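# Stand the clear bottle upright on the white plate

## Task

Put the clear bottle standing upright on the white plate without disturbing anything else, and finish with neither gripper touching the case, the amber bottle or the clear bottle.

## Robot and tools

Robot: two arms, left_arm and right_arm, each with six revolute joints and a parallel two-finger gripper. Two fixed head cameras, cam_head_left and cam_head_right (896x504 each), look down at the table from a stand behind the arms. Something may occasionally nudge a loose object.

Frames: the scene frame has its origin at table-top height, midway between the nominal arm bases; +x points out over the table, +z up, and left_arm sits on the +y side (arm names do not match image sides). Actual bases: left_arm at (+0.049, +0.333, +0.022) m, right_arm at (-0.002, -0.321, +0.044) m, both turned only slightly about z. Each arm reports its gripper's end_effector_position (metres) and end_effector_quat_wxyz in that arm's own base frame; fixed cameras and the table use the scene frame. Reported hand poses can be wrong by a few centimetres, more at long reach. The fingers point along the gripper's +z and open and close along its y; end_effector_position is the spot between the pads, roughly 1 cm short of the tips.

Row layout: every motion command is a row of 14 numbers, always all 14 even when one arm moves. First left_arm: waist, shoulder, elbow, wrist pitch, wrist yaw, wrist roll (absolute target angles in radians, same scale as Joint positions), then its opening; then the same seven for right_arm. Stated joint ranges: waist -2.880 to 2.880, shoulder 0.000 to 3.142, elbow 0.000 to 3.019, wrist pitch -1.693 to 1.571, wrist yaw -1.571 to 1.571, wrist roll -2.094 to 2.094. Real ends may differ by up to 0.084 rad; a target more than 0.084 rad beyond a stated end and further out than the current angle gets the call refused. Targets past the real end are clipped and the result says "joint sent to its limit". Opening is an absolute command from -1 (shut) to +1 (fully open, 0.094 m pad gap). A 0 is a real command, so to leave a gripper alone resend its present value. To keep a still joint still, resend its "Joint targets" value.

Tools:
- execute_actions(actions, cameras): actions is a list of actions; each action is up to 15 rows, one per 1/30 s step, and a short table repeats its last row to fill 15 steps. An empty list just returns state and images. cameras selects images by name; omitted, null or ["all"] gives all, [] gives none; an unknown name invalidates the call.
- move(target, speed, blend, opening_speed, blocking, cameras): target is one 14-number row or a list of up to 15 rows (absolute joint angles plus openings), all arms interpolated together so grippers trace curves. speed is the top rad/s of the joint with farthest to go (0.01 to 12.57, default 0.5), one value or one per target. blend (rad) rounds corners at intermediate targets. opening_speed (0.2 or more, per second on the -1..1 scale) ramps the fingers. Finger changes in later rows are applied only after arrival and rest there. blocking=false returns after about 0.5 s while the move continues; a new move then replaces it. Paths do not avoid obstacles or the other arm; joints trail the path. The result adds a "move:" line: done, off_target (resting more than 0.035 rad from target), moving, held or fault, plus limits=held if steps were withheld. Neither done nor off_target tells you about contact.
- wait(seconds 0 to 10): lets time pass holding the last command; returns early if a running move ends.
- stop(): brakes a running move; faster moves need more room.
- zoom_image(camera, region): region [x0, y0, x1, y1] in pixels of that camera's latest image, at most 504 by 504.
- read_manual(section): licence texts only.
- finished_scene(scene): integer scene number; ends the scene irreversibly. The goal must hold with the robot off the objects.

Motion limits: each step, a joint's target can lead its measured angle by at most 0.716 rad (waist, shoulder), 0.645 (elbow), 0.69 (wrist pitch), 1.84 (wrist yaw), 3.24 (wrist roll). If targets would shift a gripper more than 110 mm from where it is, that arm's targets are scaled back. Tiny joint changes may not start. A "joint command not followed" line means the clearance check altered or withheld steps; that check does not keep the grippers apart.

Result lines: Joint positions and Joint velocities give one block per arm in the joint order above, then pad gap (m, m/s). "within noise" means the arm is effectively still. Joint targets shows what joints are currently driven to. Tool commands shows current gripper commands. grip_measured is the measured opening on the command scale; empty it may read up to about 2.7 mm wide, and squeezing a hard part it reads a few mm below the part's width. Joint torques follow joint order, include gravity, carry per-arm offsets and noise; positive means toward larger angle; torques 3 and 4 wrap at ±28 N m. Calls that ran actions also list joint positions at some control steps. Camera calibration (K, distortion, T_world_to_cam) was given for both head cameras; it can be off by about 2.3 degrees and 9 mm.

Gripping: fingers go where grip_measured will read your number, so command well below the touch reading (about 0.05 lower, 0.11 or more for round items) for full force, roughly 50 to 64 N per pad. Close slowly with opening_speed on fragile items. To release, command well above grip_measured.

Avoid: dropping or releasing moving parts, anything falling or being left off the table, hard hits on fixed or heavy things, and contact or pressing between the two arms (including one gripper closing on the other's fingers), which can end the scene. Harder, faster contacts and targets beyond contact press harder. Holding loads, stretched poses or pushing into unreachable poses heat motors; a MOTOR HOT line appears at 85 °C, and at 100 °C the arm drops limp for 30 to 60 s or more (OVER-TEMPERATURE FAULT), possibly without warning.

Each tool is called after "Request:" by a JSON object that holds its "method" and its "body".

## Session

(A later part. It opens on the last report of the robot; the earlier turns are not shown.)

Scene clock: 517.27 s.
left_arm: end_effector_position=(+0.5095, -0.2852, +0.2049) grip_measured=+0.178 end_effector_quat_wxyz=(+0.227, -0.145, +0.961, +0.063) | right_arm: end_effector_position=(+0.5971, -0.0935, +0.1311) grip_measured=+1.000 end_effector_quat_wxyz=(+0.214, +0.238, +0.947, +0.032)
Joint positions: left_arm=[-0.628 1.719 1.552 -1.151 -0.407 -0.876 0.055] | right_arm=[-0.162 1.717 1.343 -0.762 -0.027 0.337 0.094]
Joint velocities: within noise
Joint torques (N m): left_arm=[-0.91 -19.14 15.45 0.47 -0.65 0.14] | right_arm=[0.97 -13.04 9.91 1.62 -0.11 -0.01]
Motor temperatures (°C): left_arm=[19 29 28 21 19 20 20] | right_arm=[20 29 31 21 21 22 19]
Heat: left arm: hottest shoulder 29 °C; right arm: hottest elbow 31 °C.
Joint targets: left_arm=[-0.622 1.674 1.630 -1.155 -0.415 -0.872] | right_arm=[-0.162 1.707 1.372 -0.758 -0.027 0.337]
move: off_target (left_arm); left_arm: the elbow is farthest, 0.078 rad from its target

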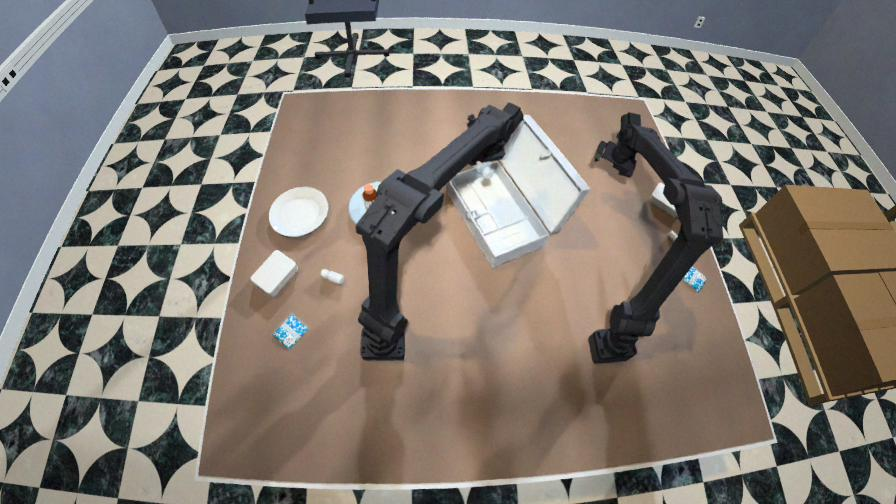

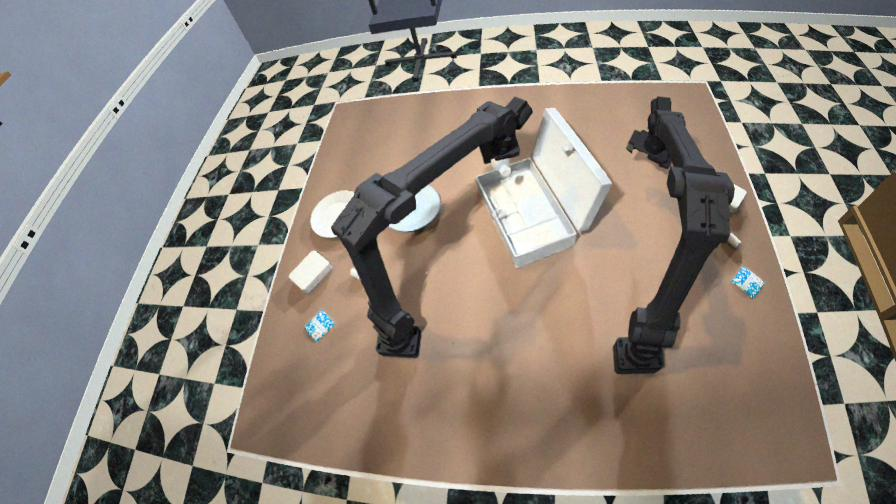

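Request:
{"method": "move", "body": {"target": [0.846,1.905,1.74,-1.55,0.8886,-1.293,-0.1,-0.162,1.707,1.372,-0.758,-0.027,0.337,1], "speed": 0.6}}

Request:
{"method": "zoom_image", "body": {"camera": "cam_head_right", "region": [270, 100, 420, 250]}}

Request:
{"method": "zoom_image", "body": {"camera": "cam_head_left", "region": [210, 100, 360, 250]}}

Scene clock: 606.23 s.
left_arm: end_effector_position=(+0.4574, +0.3227, +0.1939) grip_measured=+0.177 end_effector_quat_wxyz=(+0.181, +0.811, -0.394, +0.392) | right_arm: end_effector_position=(+0.5971, -0.0935, +0.1311) grip_measured=+1.000 end_effector_quat_wxyz=(+0.214, +0.238, +0.947, +0.032)
Joint positions: left_arm=[0.856 1.906 1.667 -1.539 0.875 -1.285 0.055] | right_arm=[-0.162 1.717 1.343 -0.762 -0.027 0.337 0.094]
Joint velocities: within noise
Joint torques (N m): left_arm=[-2.96 -17.44 14.2 -0.46 0.99 0.04] | right_arm=[1.55 -13.57 9.68 1.54 -0.07 -0.08]
Motor temperatures (°C): left_arm=[19 32 36 20 19 20 21] | right_arm=[20 29 32 21 21 22 19]
Heat: left arm: hottest elbow 36 °C; right arm: hottest elbow 32 °C.
Joint targets: left_arm=[0.846 1.905 1.740 -1.550 0.889 -1.293] | right_arm=[-0.162 1.707 1.372 -0.758 -0.027 0.337]
move: off_target (left_arm); left_arm: the elbow is farthest, 0.073 rad from its target

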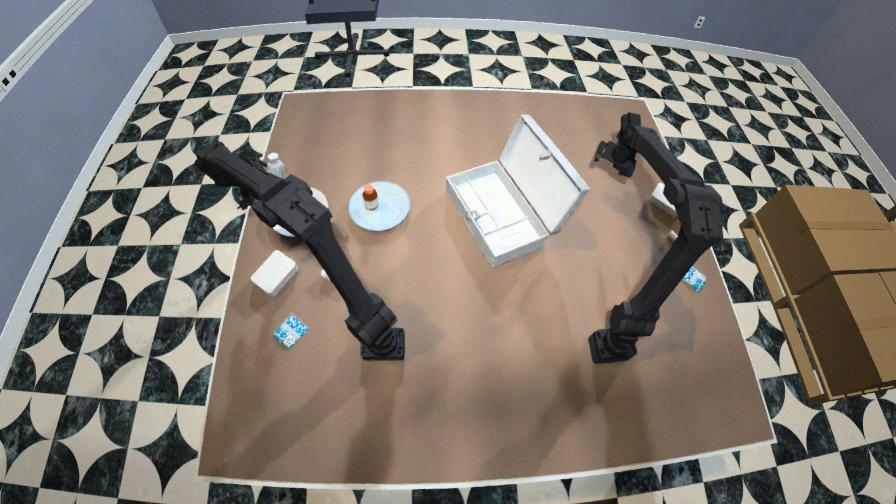

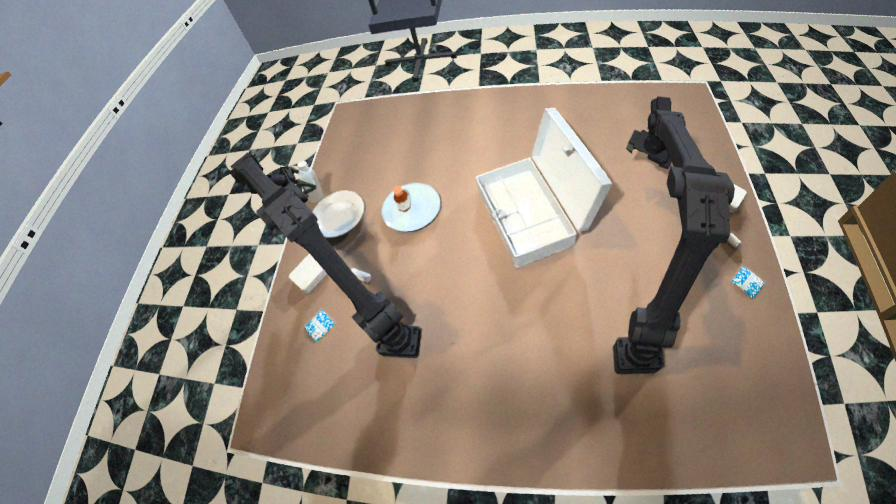

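Scaled by 3.360.

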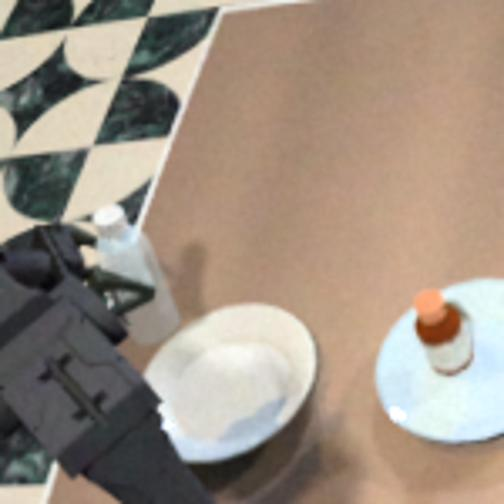

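Scaled by 3.360.

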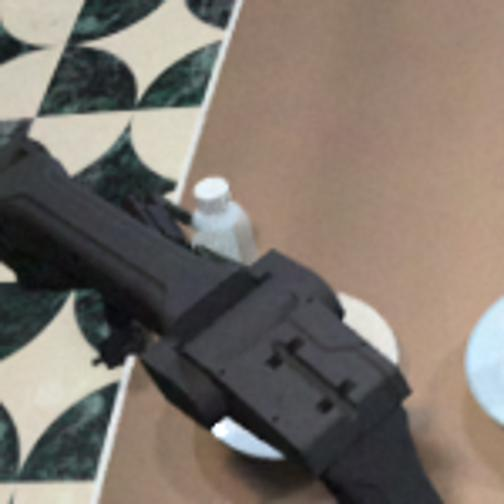

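Request:
{"method": "move", "body": {"target": [0.828,2.004,1.60,-1.39,0.9,-1.30,-0.1,-0.162,1.707,1.372,-0.758,-0.027,0.337,1], "speed": 0.25}}

Request:
{"method": "zoom_image", "body": {"camera": "cam_head_right", "region": [270, 100, 420, 250]}}

Request:
{"method": "zoom_image", "body": {"camera": "cam_head_left", "region": [210, 120, 360, 270]}}

Scene clock: 654.60 s.
left_arm: end_effector_position=(+0.4678, +0.3214, +0.1089) grip_measured=+0.177 end_effector_quat_wxyz=(+0.202, +0.811, -0.387, +0.391) | right_arm: end_effector_position=(+0.5971, -0.0935, +0.1311) grip_measured=+1.000 end_effector_quat_wxyz=(+0.214, +0.238, +0.947, +0.032)
Joint positions: left_arm=[0.843 2.017 1.598 -1.395 0.887 -1.292 0.055] | right_arm=[-0.162 1.717 1.343 -0.762 -0.027 0.337 0.094]
Joint velocities: left_arm=[0.005 -0.044 -0.002 0.007 -0.007 0.022 -0.001] | right_arm=[within noise]
Joint torques (N m): left_arm=[-2.61 -18.96 7.88 0.08 0.99 0.07] | right_arm=[1.2 -11.99 9.89 1.85 -0.12 -0.09]
Motor temperatures (°C): left_arm=[19 32 36 20 20 20 22] | right_arm=[20 29 32 21 21 22 19]
Heat: left arm: hottest elbow 36 °C; right arm: hottest elbow 32 °C.
Joint targets: left_arm=[0.828 2.004 1.600 -1.390 0.900 -1.300] | right_arm=[-0.162 1.707 1.372 -0.758 -0.027 0.337]
move: done

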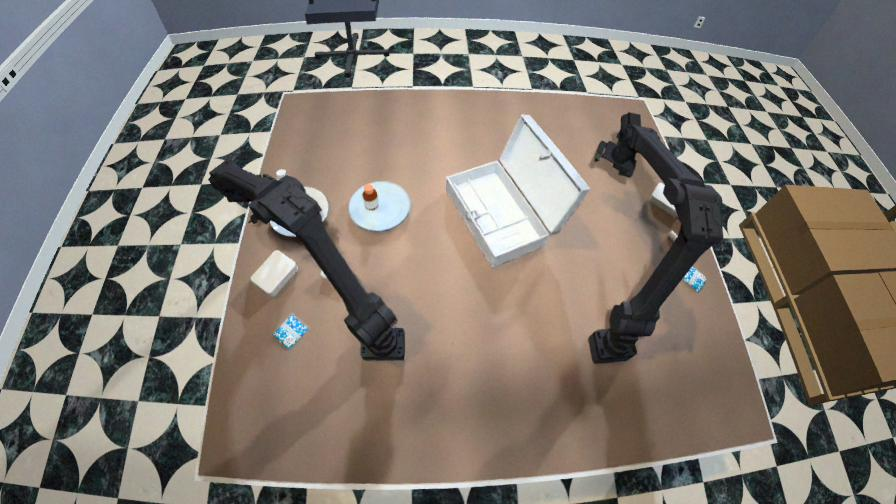

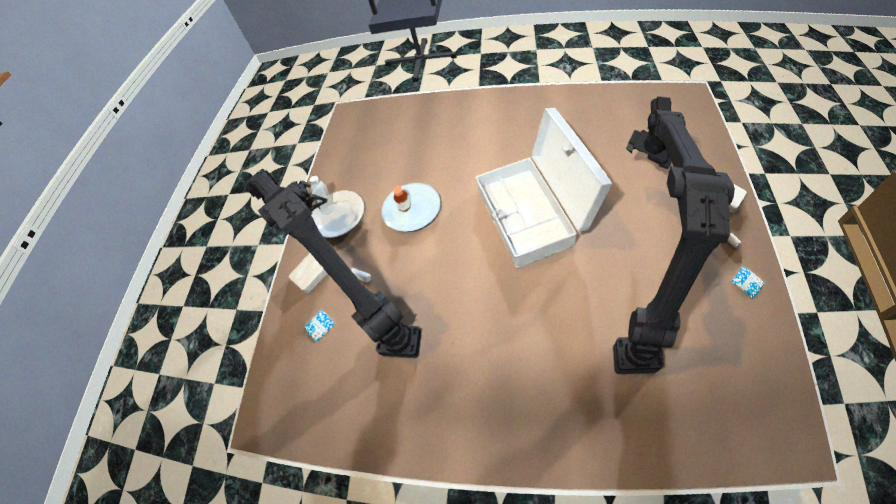

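Scaled by 3.360.

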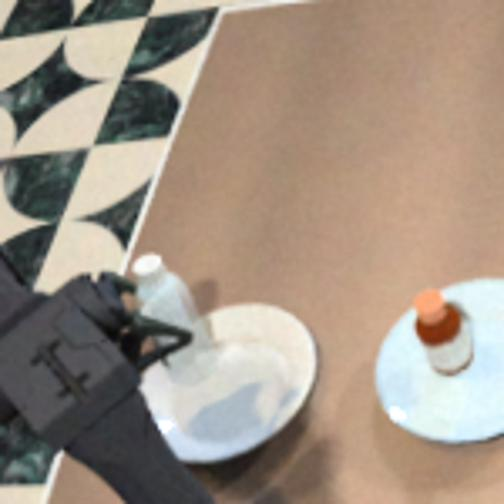

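Scaled by 3.360.

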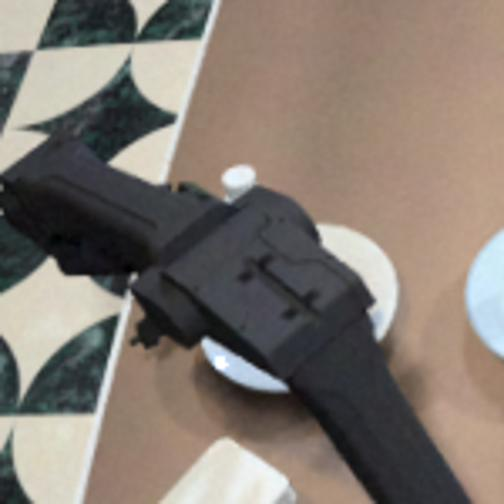

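Request:
{"method": "move", "body": {"target": [0.825,2.041,1.543,-1.273,0.9,-1.30,-0.1,-0.162,1.707,1.372,-0.758,-0.027,0.337,1], "speed": 0.12}}

Request:
{"method": "zoom_image", "body": {"camera": "cam_head_right", "region": [270, 130, 390, 250]}}

Request:
{"method": "zoom_image", "body": {"camera": "cam_head_left", "region": [210, 140, 360, 290]}}

Scene clock: 695.53 s.
left_arm: end_effector_position=(+0.4694, +0.3213, +0.0747) grip_measured=+0.177 end_effector_quat_wxyz=(+0.186, +0.808, -0.395, +0.395) | right_arm: end_effector_position=(+0.5971, -0.0935, +0.1311) grip_measured=+1.000 end_effector_quat_wxyz=(+0.214, +0.238, +0.947, +0.032)
Joint positions: left_arm=[0.841 2.042 1.545 -1.279 0.887 -1.293 0.055] | right_arm=[-0.162 1.717 1.343 -0.762 -0.027 0.337 0.094]
Joint velocities: within noise
Joint torques (N m): left_arm=[-2.78 -18.43 7.27 0.18 0.99 0.07] | right_arm=[1.55 -13.27 9.87 1.52 -0.15 -0.1]
Motor temperatures (°C): left_arm=[19 32 33 20 21 20 22] | right_arm=[20 29 32 21 21 22 19]
Heat: left arm: hottest elbow 33 °C; right arm: hottest elbow 32 °C.
Joint targets: left_arm=[0.825 2.041 1.543 -1.273 0.900 -1.300] | right_arm=[-0.162 1.707 1.372 -0.758 -0.027 0.337]
move: done

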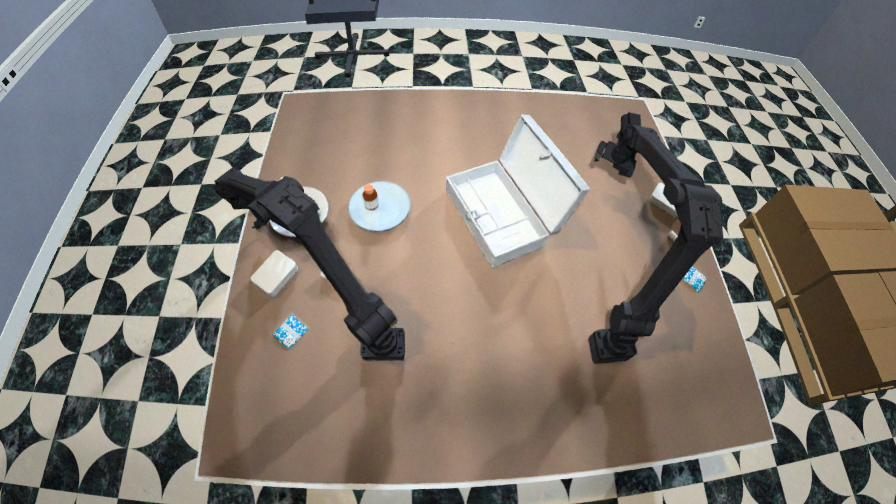

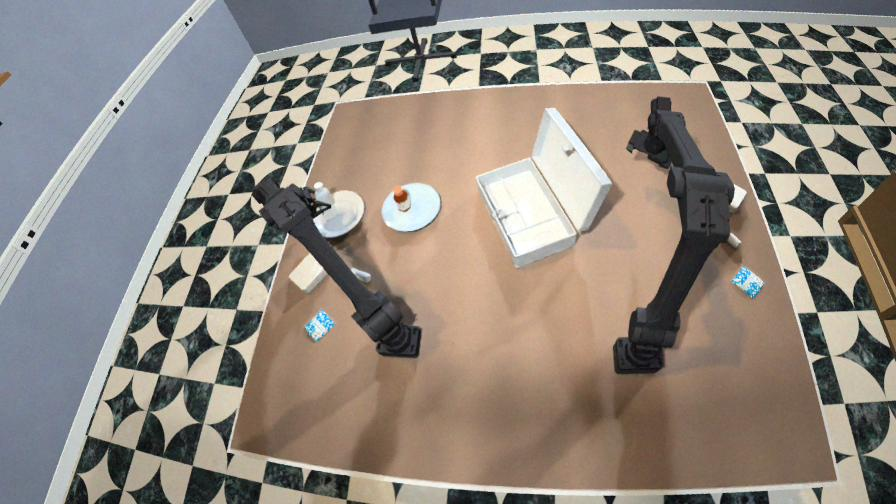

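Scaled by 4.200.

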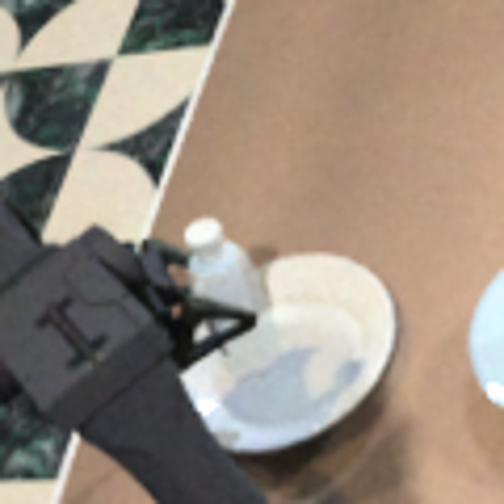

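Scaled by 3.360.

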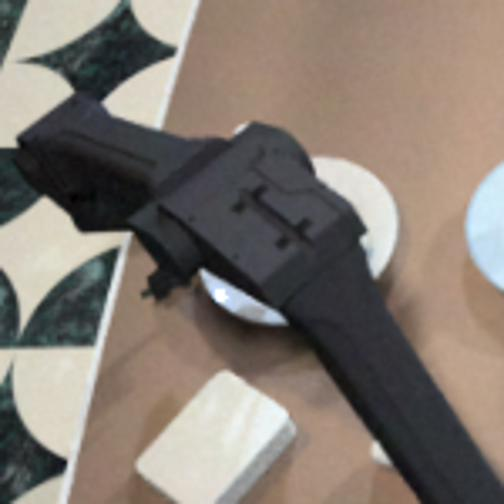

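Request:
{"method": "move", "body": {"target": [0.825,2.078,1.529,-1.238,0.9,-1.30,-0.1,-0.162,1.707,1.372,-0.758,-0.027,0.337,1], "speed": 0.06}}

Request:
{"method": "zoom_image", "body": {"camera": "cam_head_right", "region": [290, 150, 390, 250]}}

Scene clock: 709.27 s.
left_arm: end_effector_position=(+0.4699, +0.3208, +0.0553) grip_measured=+0.177 end_effector_quat_wxyz=(+0.190, +0.807, -0.393, +0.397) | right_arm: end_effector_position=(+0.5971, -0.0935, +0.1311) grip_measured=+1.000 end_effector_quat_wxyz=(+0.214, +0.238, +0.947, +0.032)
Joint positions: left_arm=[0.841 2.072 1.534 -1.246 0.894 -1.293 0.055] | right_arm=[-0.162 1.717 1.343 -0.762 -0.027 0.337 0.094]
Joint velocities: within noise
Joint torques (N m): left_arm=[-2.73 -17.85 6.8 0.4 0.74 0.07] | right_arm=[0.73 -13.57 9.55 1.63 -0.12 -0.14]
Motor temperatures (°C): left_arm=[19 31 31 20 21 20 22] | right_arm=[20 29 33 21 21 22 19]
Heat: left arm: hottest shoulder 31 °C; right arm: hottest elbow 33 °C.
Joint targets: left_arm=[0.825 2.078 1.529 -1.238 0.900 -1.300] | right_arm=[-0.162 1.707 1.372 -0.758 -0.027 0.337]
move: done

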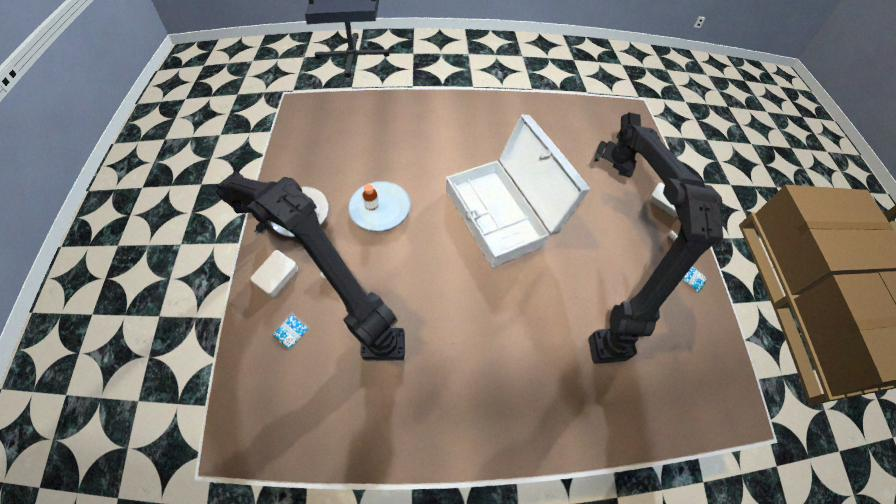

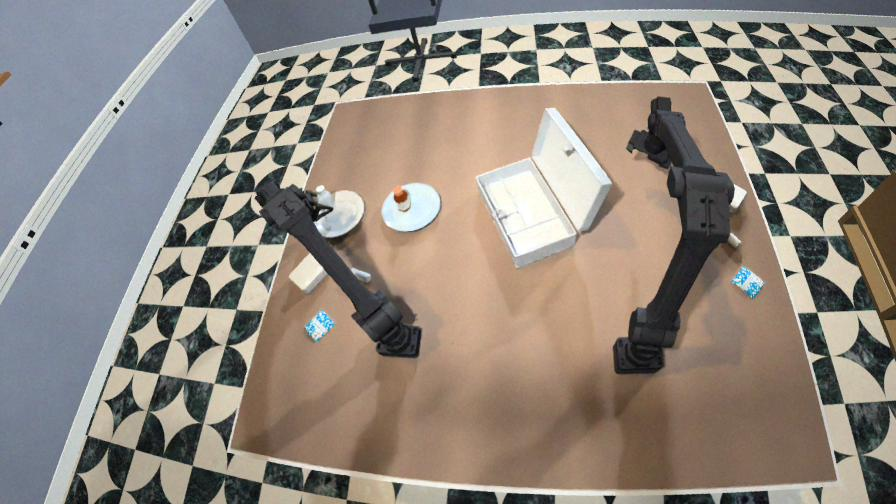

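Scaled by 5.040.

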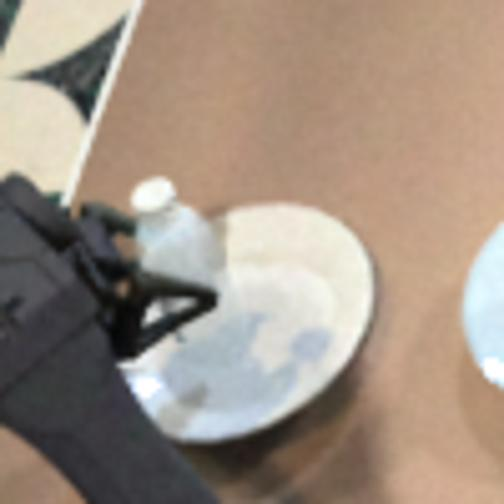

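Request:
{"method": "move", "body": {"target": [0.825,2.095,1.52,-1.215,0.9,-1.30,-0.1,-0.162,1.707,1.372,-0.758,-0.027,0.337,1], "speed": 0.06}}

Request:
{"method": "zoom_image", "body": {"camera": "cam_head_right", "region": [290, 150, 390, 250]}}

Scene clock: 718.20 s.
left_arm: end_effector_position=(+0.4726, +0.3233, +0.0546) grip_measured=+0.177 end_effector_quat_wxyz=(+0.182, +0.806, -0.396, +0.401) | right_arm: end_effector_position=(+0.5971, -0.0935, +0.1311) grip_measured=+1.000 end_effector_quat_wxyz=(+0.214, +0.238, +0.947, +0.032)
Joint positions: left_arm=[0.841 2.073 1.534 -1.226 0.897 -1.293 0.055] | right_arm=[-0.162 1.717 1.343 -0.762 -0.027 0.337 0.094]
Joint velocities: within noise
Joint torques (N m): left_arm=[-2.37 -16.62 6.06 0.46 0.61 0.06] | right_arm=[2.2 -13.33 10.03 1.58 -0.15 -0.05]
Motor temperatures (°C): left_arm=[19 31 30 20 21 20 22] | right_arm=[20 29 33 21 21 22 19]
Heat: left arm: hottest shoulder 31 °C; right arm: hottest elbow 33 °C.
Joint targets: left_arm=[0.825 2.095 1.520 -1.215 0.900 -1.300] | right_arm=[-0.162 1.707 1.372 -0.758 -0.027 0.337]
move: done

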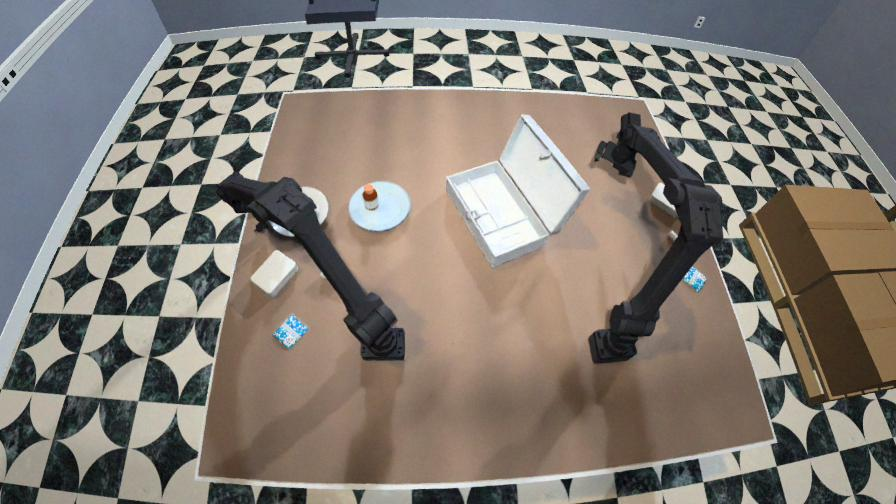

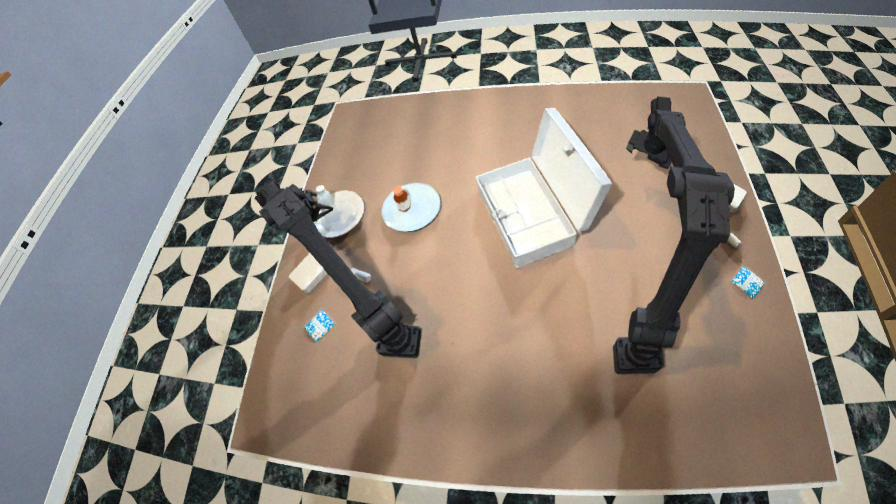

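Scaled by 5.040.

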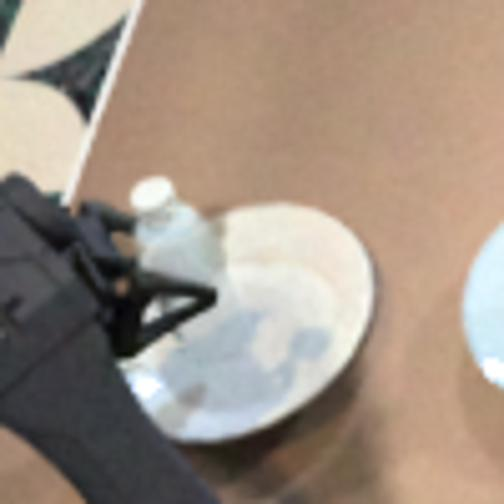

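Request:
{"method": "move", "body": {"target": [[0.832,2.076,1.534,-1.226,0.897,-1.295,0.1,-0.162,1.707,1.372,-0.758,-0.027,0.337,1],[0.832,2.074,1.534,-1.226,0.897,-1.295,0.32,-0.162,1.707,1.372,-0.758,-0.027,0.337,1]], "speed": 0.05, "opening_speed": 0.2}}

Request:
{"method": "zoom_image", "body": {"camera": "cam_head_right", "region": [290, 150, 390, 250]}}

Scene clock: 735.53 s.
left_arm: end_effector_position=(+0.4726, +0.3233, +0.0546) grip_measured=+0.317 end_effector_quat_wxyz=(+0.182, +0.806, -0.396, +0.401) | right_arm: end_effector_position=(+0.5971, -0.0935, +0.1311) grip_measured=+1.000 end_effector_quat_wxyz=(+0.214, +0.238, +0.947, +0.032)
Joint positions: left_arm=[0.841 2.073 1.534 -1.226 0.897 -1.293 0.062] | right_arm=[-0.162 1.717 1.343 -0.762 -0.027 0.337 0.094]
Joint velocities: within noise
Joint torques (N m): left_arm=[-2.2 -18.26 7.23 -0.05 0.5 0.08] | right_arm=[1.38 -13.98 9.54 1.57 -0.12 -0.05]
Motor temperatures (°C): left_arm=[19 31 29 20 20 20 22] | right_arm=[20 29 33 21 21 22 19]
Heat: left arm: hottest shoulder 31 °C; right arm: hottest elbow 33 °C.
Joint targets: left_arm=[0.832 2.074 1.534 -1.226 0.897 -1.295] | right_arm=[-0.162 1.707 1.372 -0.758 -0.027 0.337]
move: done

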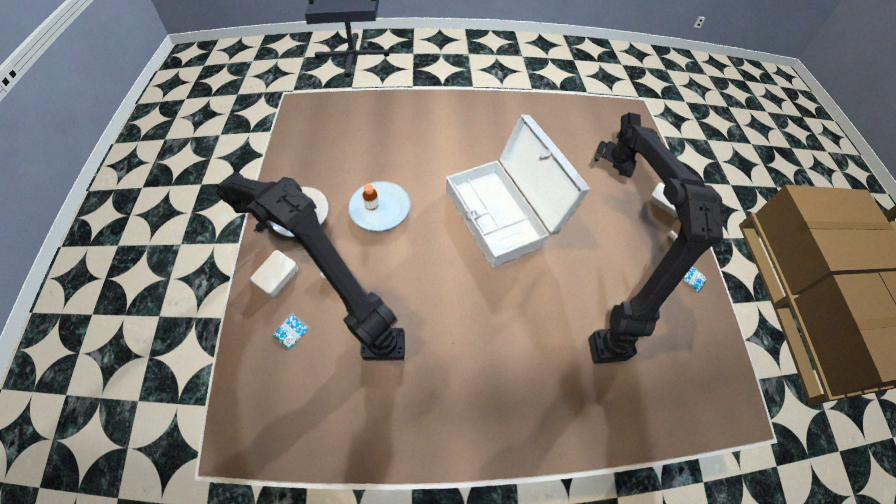

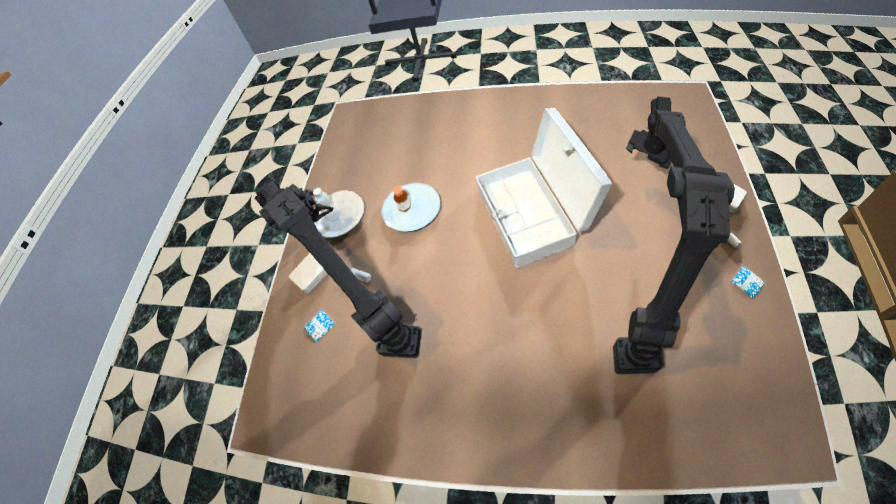

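Scaled by 5.040.

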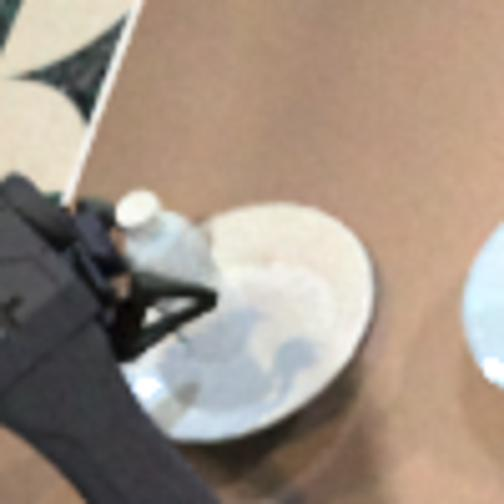

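Request:
{"method": "move", "body": {"target": [[0.832,2.074,1.534,-1.226,0.897,-1.295,0.9,-0.162,1.707,1.372,-0.758,-0.027,0.337,1],[0.97,2.0,1.61,-1.39,0.89,-1.295,0.9,-0.162,1.707,1.372,-0.758,-0.027,0.337,1],[1.1,1.85,1.7,-1.5,0.89,-1.295,0.9,-0.162,1.707,1.372,-0.758,-0.027,0.337,1]], "speed": 0.15, "opening_speed": 0.4}}

Request:
{"method": "zoom_image", "body": {"camera": "cam_head_right", "region": [290, 150, 390, 250]}}

Request:
{"method": "zoom_image", "body": {"camera": "cam_head_left", "region": [240, 150, 340, 250]}}

Scene clock: 773.73 s.
left_arm: end_effector_position=(+0.3725, +0.4195, +0.2046) grip_measured=+0.897 end_effector_quat_wxyz=(+0.111, +0.847, -0.303, +0.422) | right_arm: end_effector_position=(+0.5971, -0.0935, +0.1311) grip_measured=+1.000 end_effector_quat_wxyz=(+0.214, +0.238, +0.947, +0.032)
Joint positions: left_arm=[1.09 1.873 1.645 -1.492 0.894 -1.293 0.089] | right_arm=[-0.162 1.717 1.343 -0.762 -0.027 0.337 0.094]
Joint velocities: within noise
Joint torques (N m): left_arm=[-0.44 -19.02 12.93 -0.2 0.42 0.11] | right_arm=[1.2 -13.39 9.66 1.69 -0.15 -0.06]
Motor temperatures (°C): left_arm=[19 31 28 20 20 20 21] | right_arm=[20 29 33 21 21 22 19]
Heat: left arm: hottest shoulder 31 °C; right arm: hottest elbow 33 °C.
Joint targets: left_arm=[1.100 1.850 1.700 -1.500 0.890 -1.295] | right_arm=[-0.162 1.707 1.372 -0.758 -0.027 0.337]
move: off_target (left_arm); left_arm: the elbow is farthest, 0.055 rad from its target

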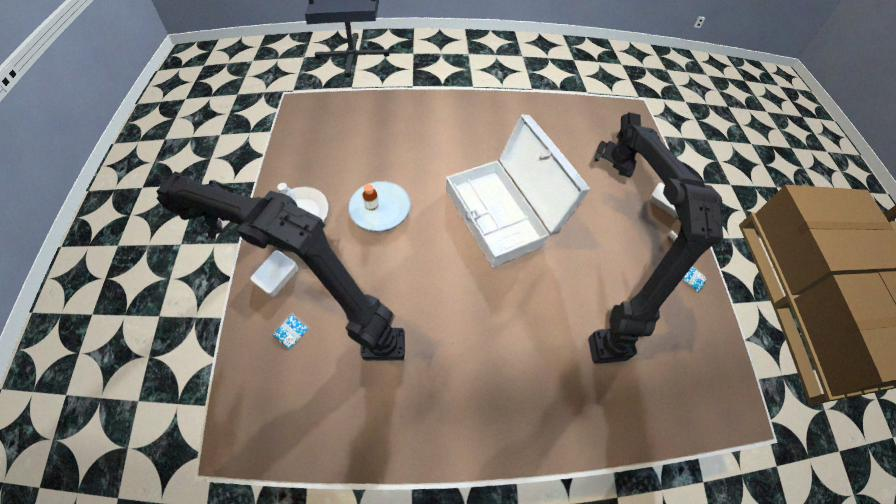

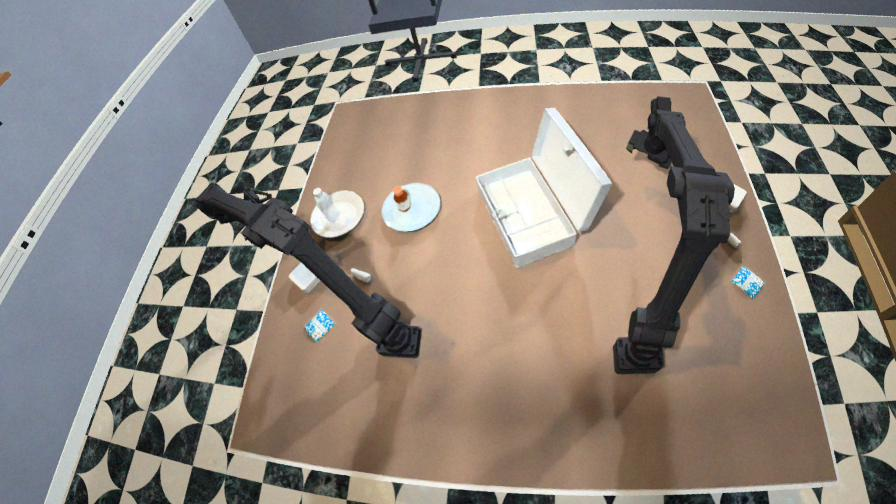

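Scaled by 5.040.

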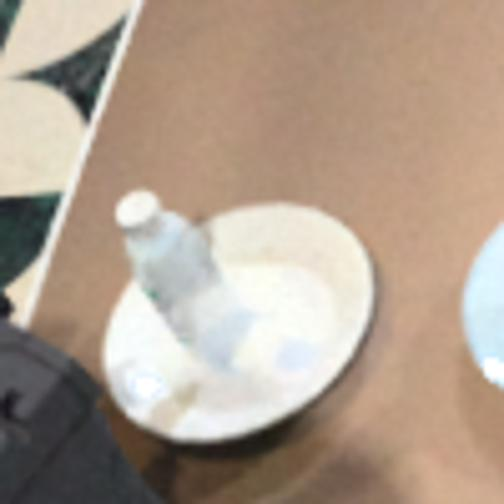

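Scaled by 5.040.

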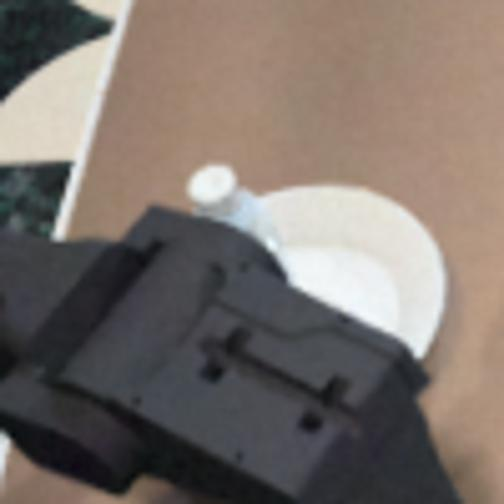

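Request:
{"method": "finished_scene", "body": {"scene": 1}}

The scene is finished: the task was done.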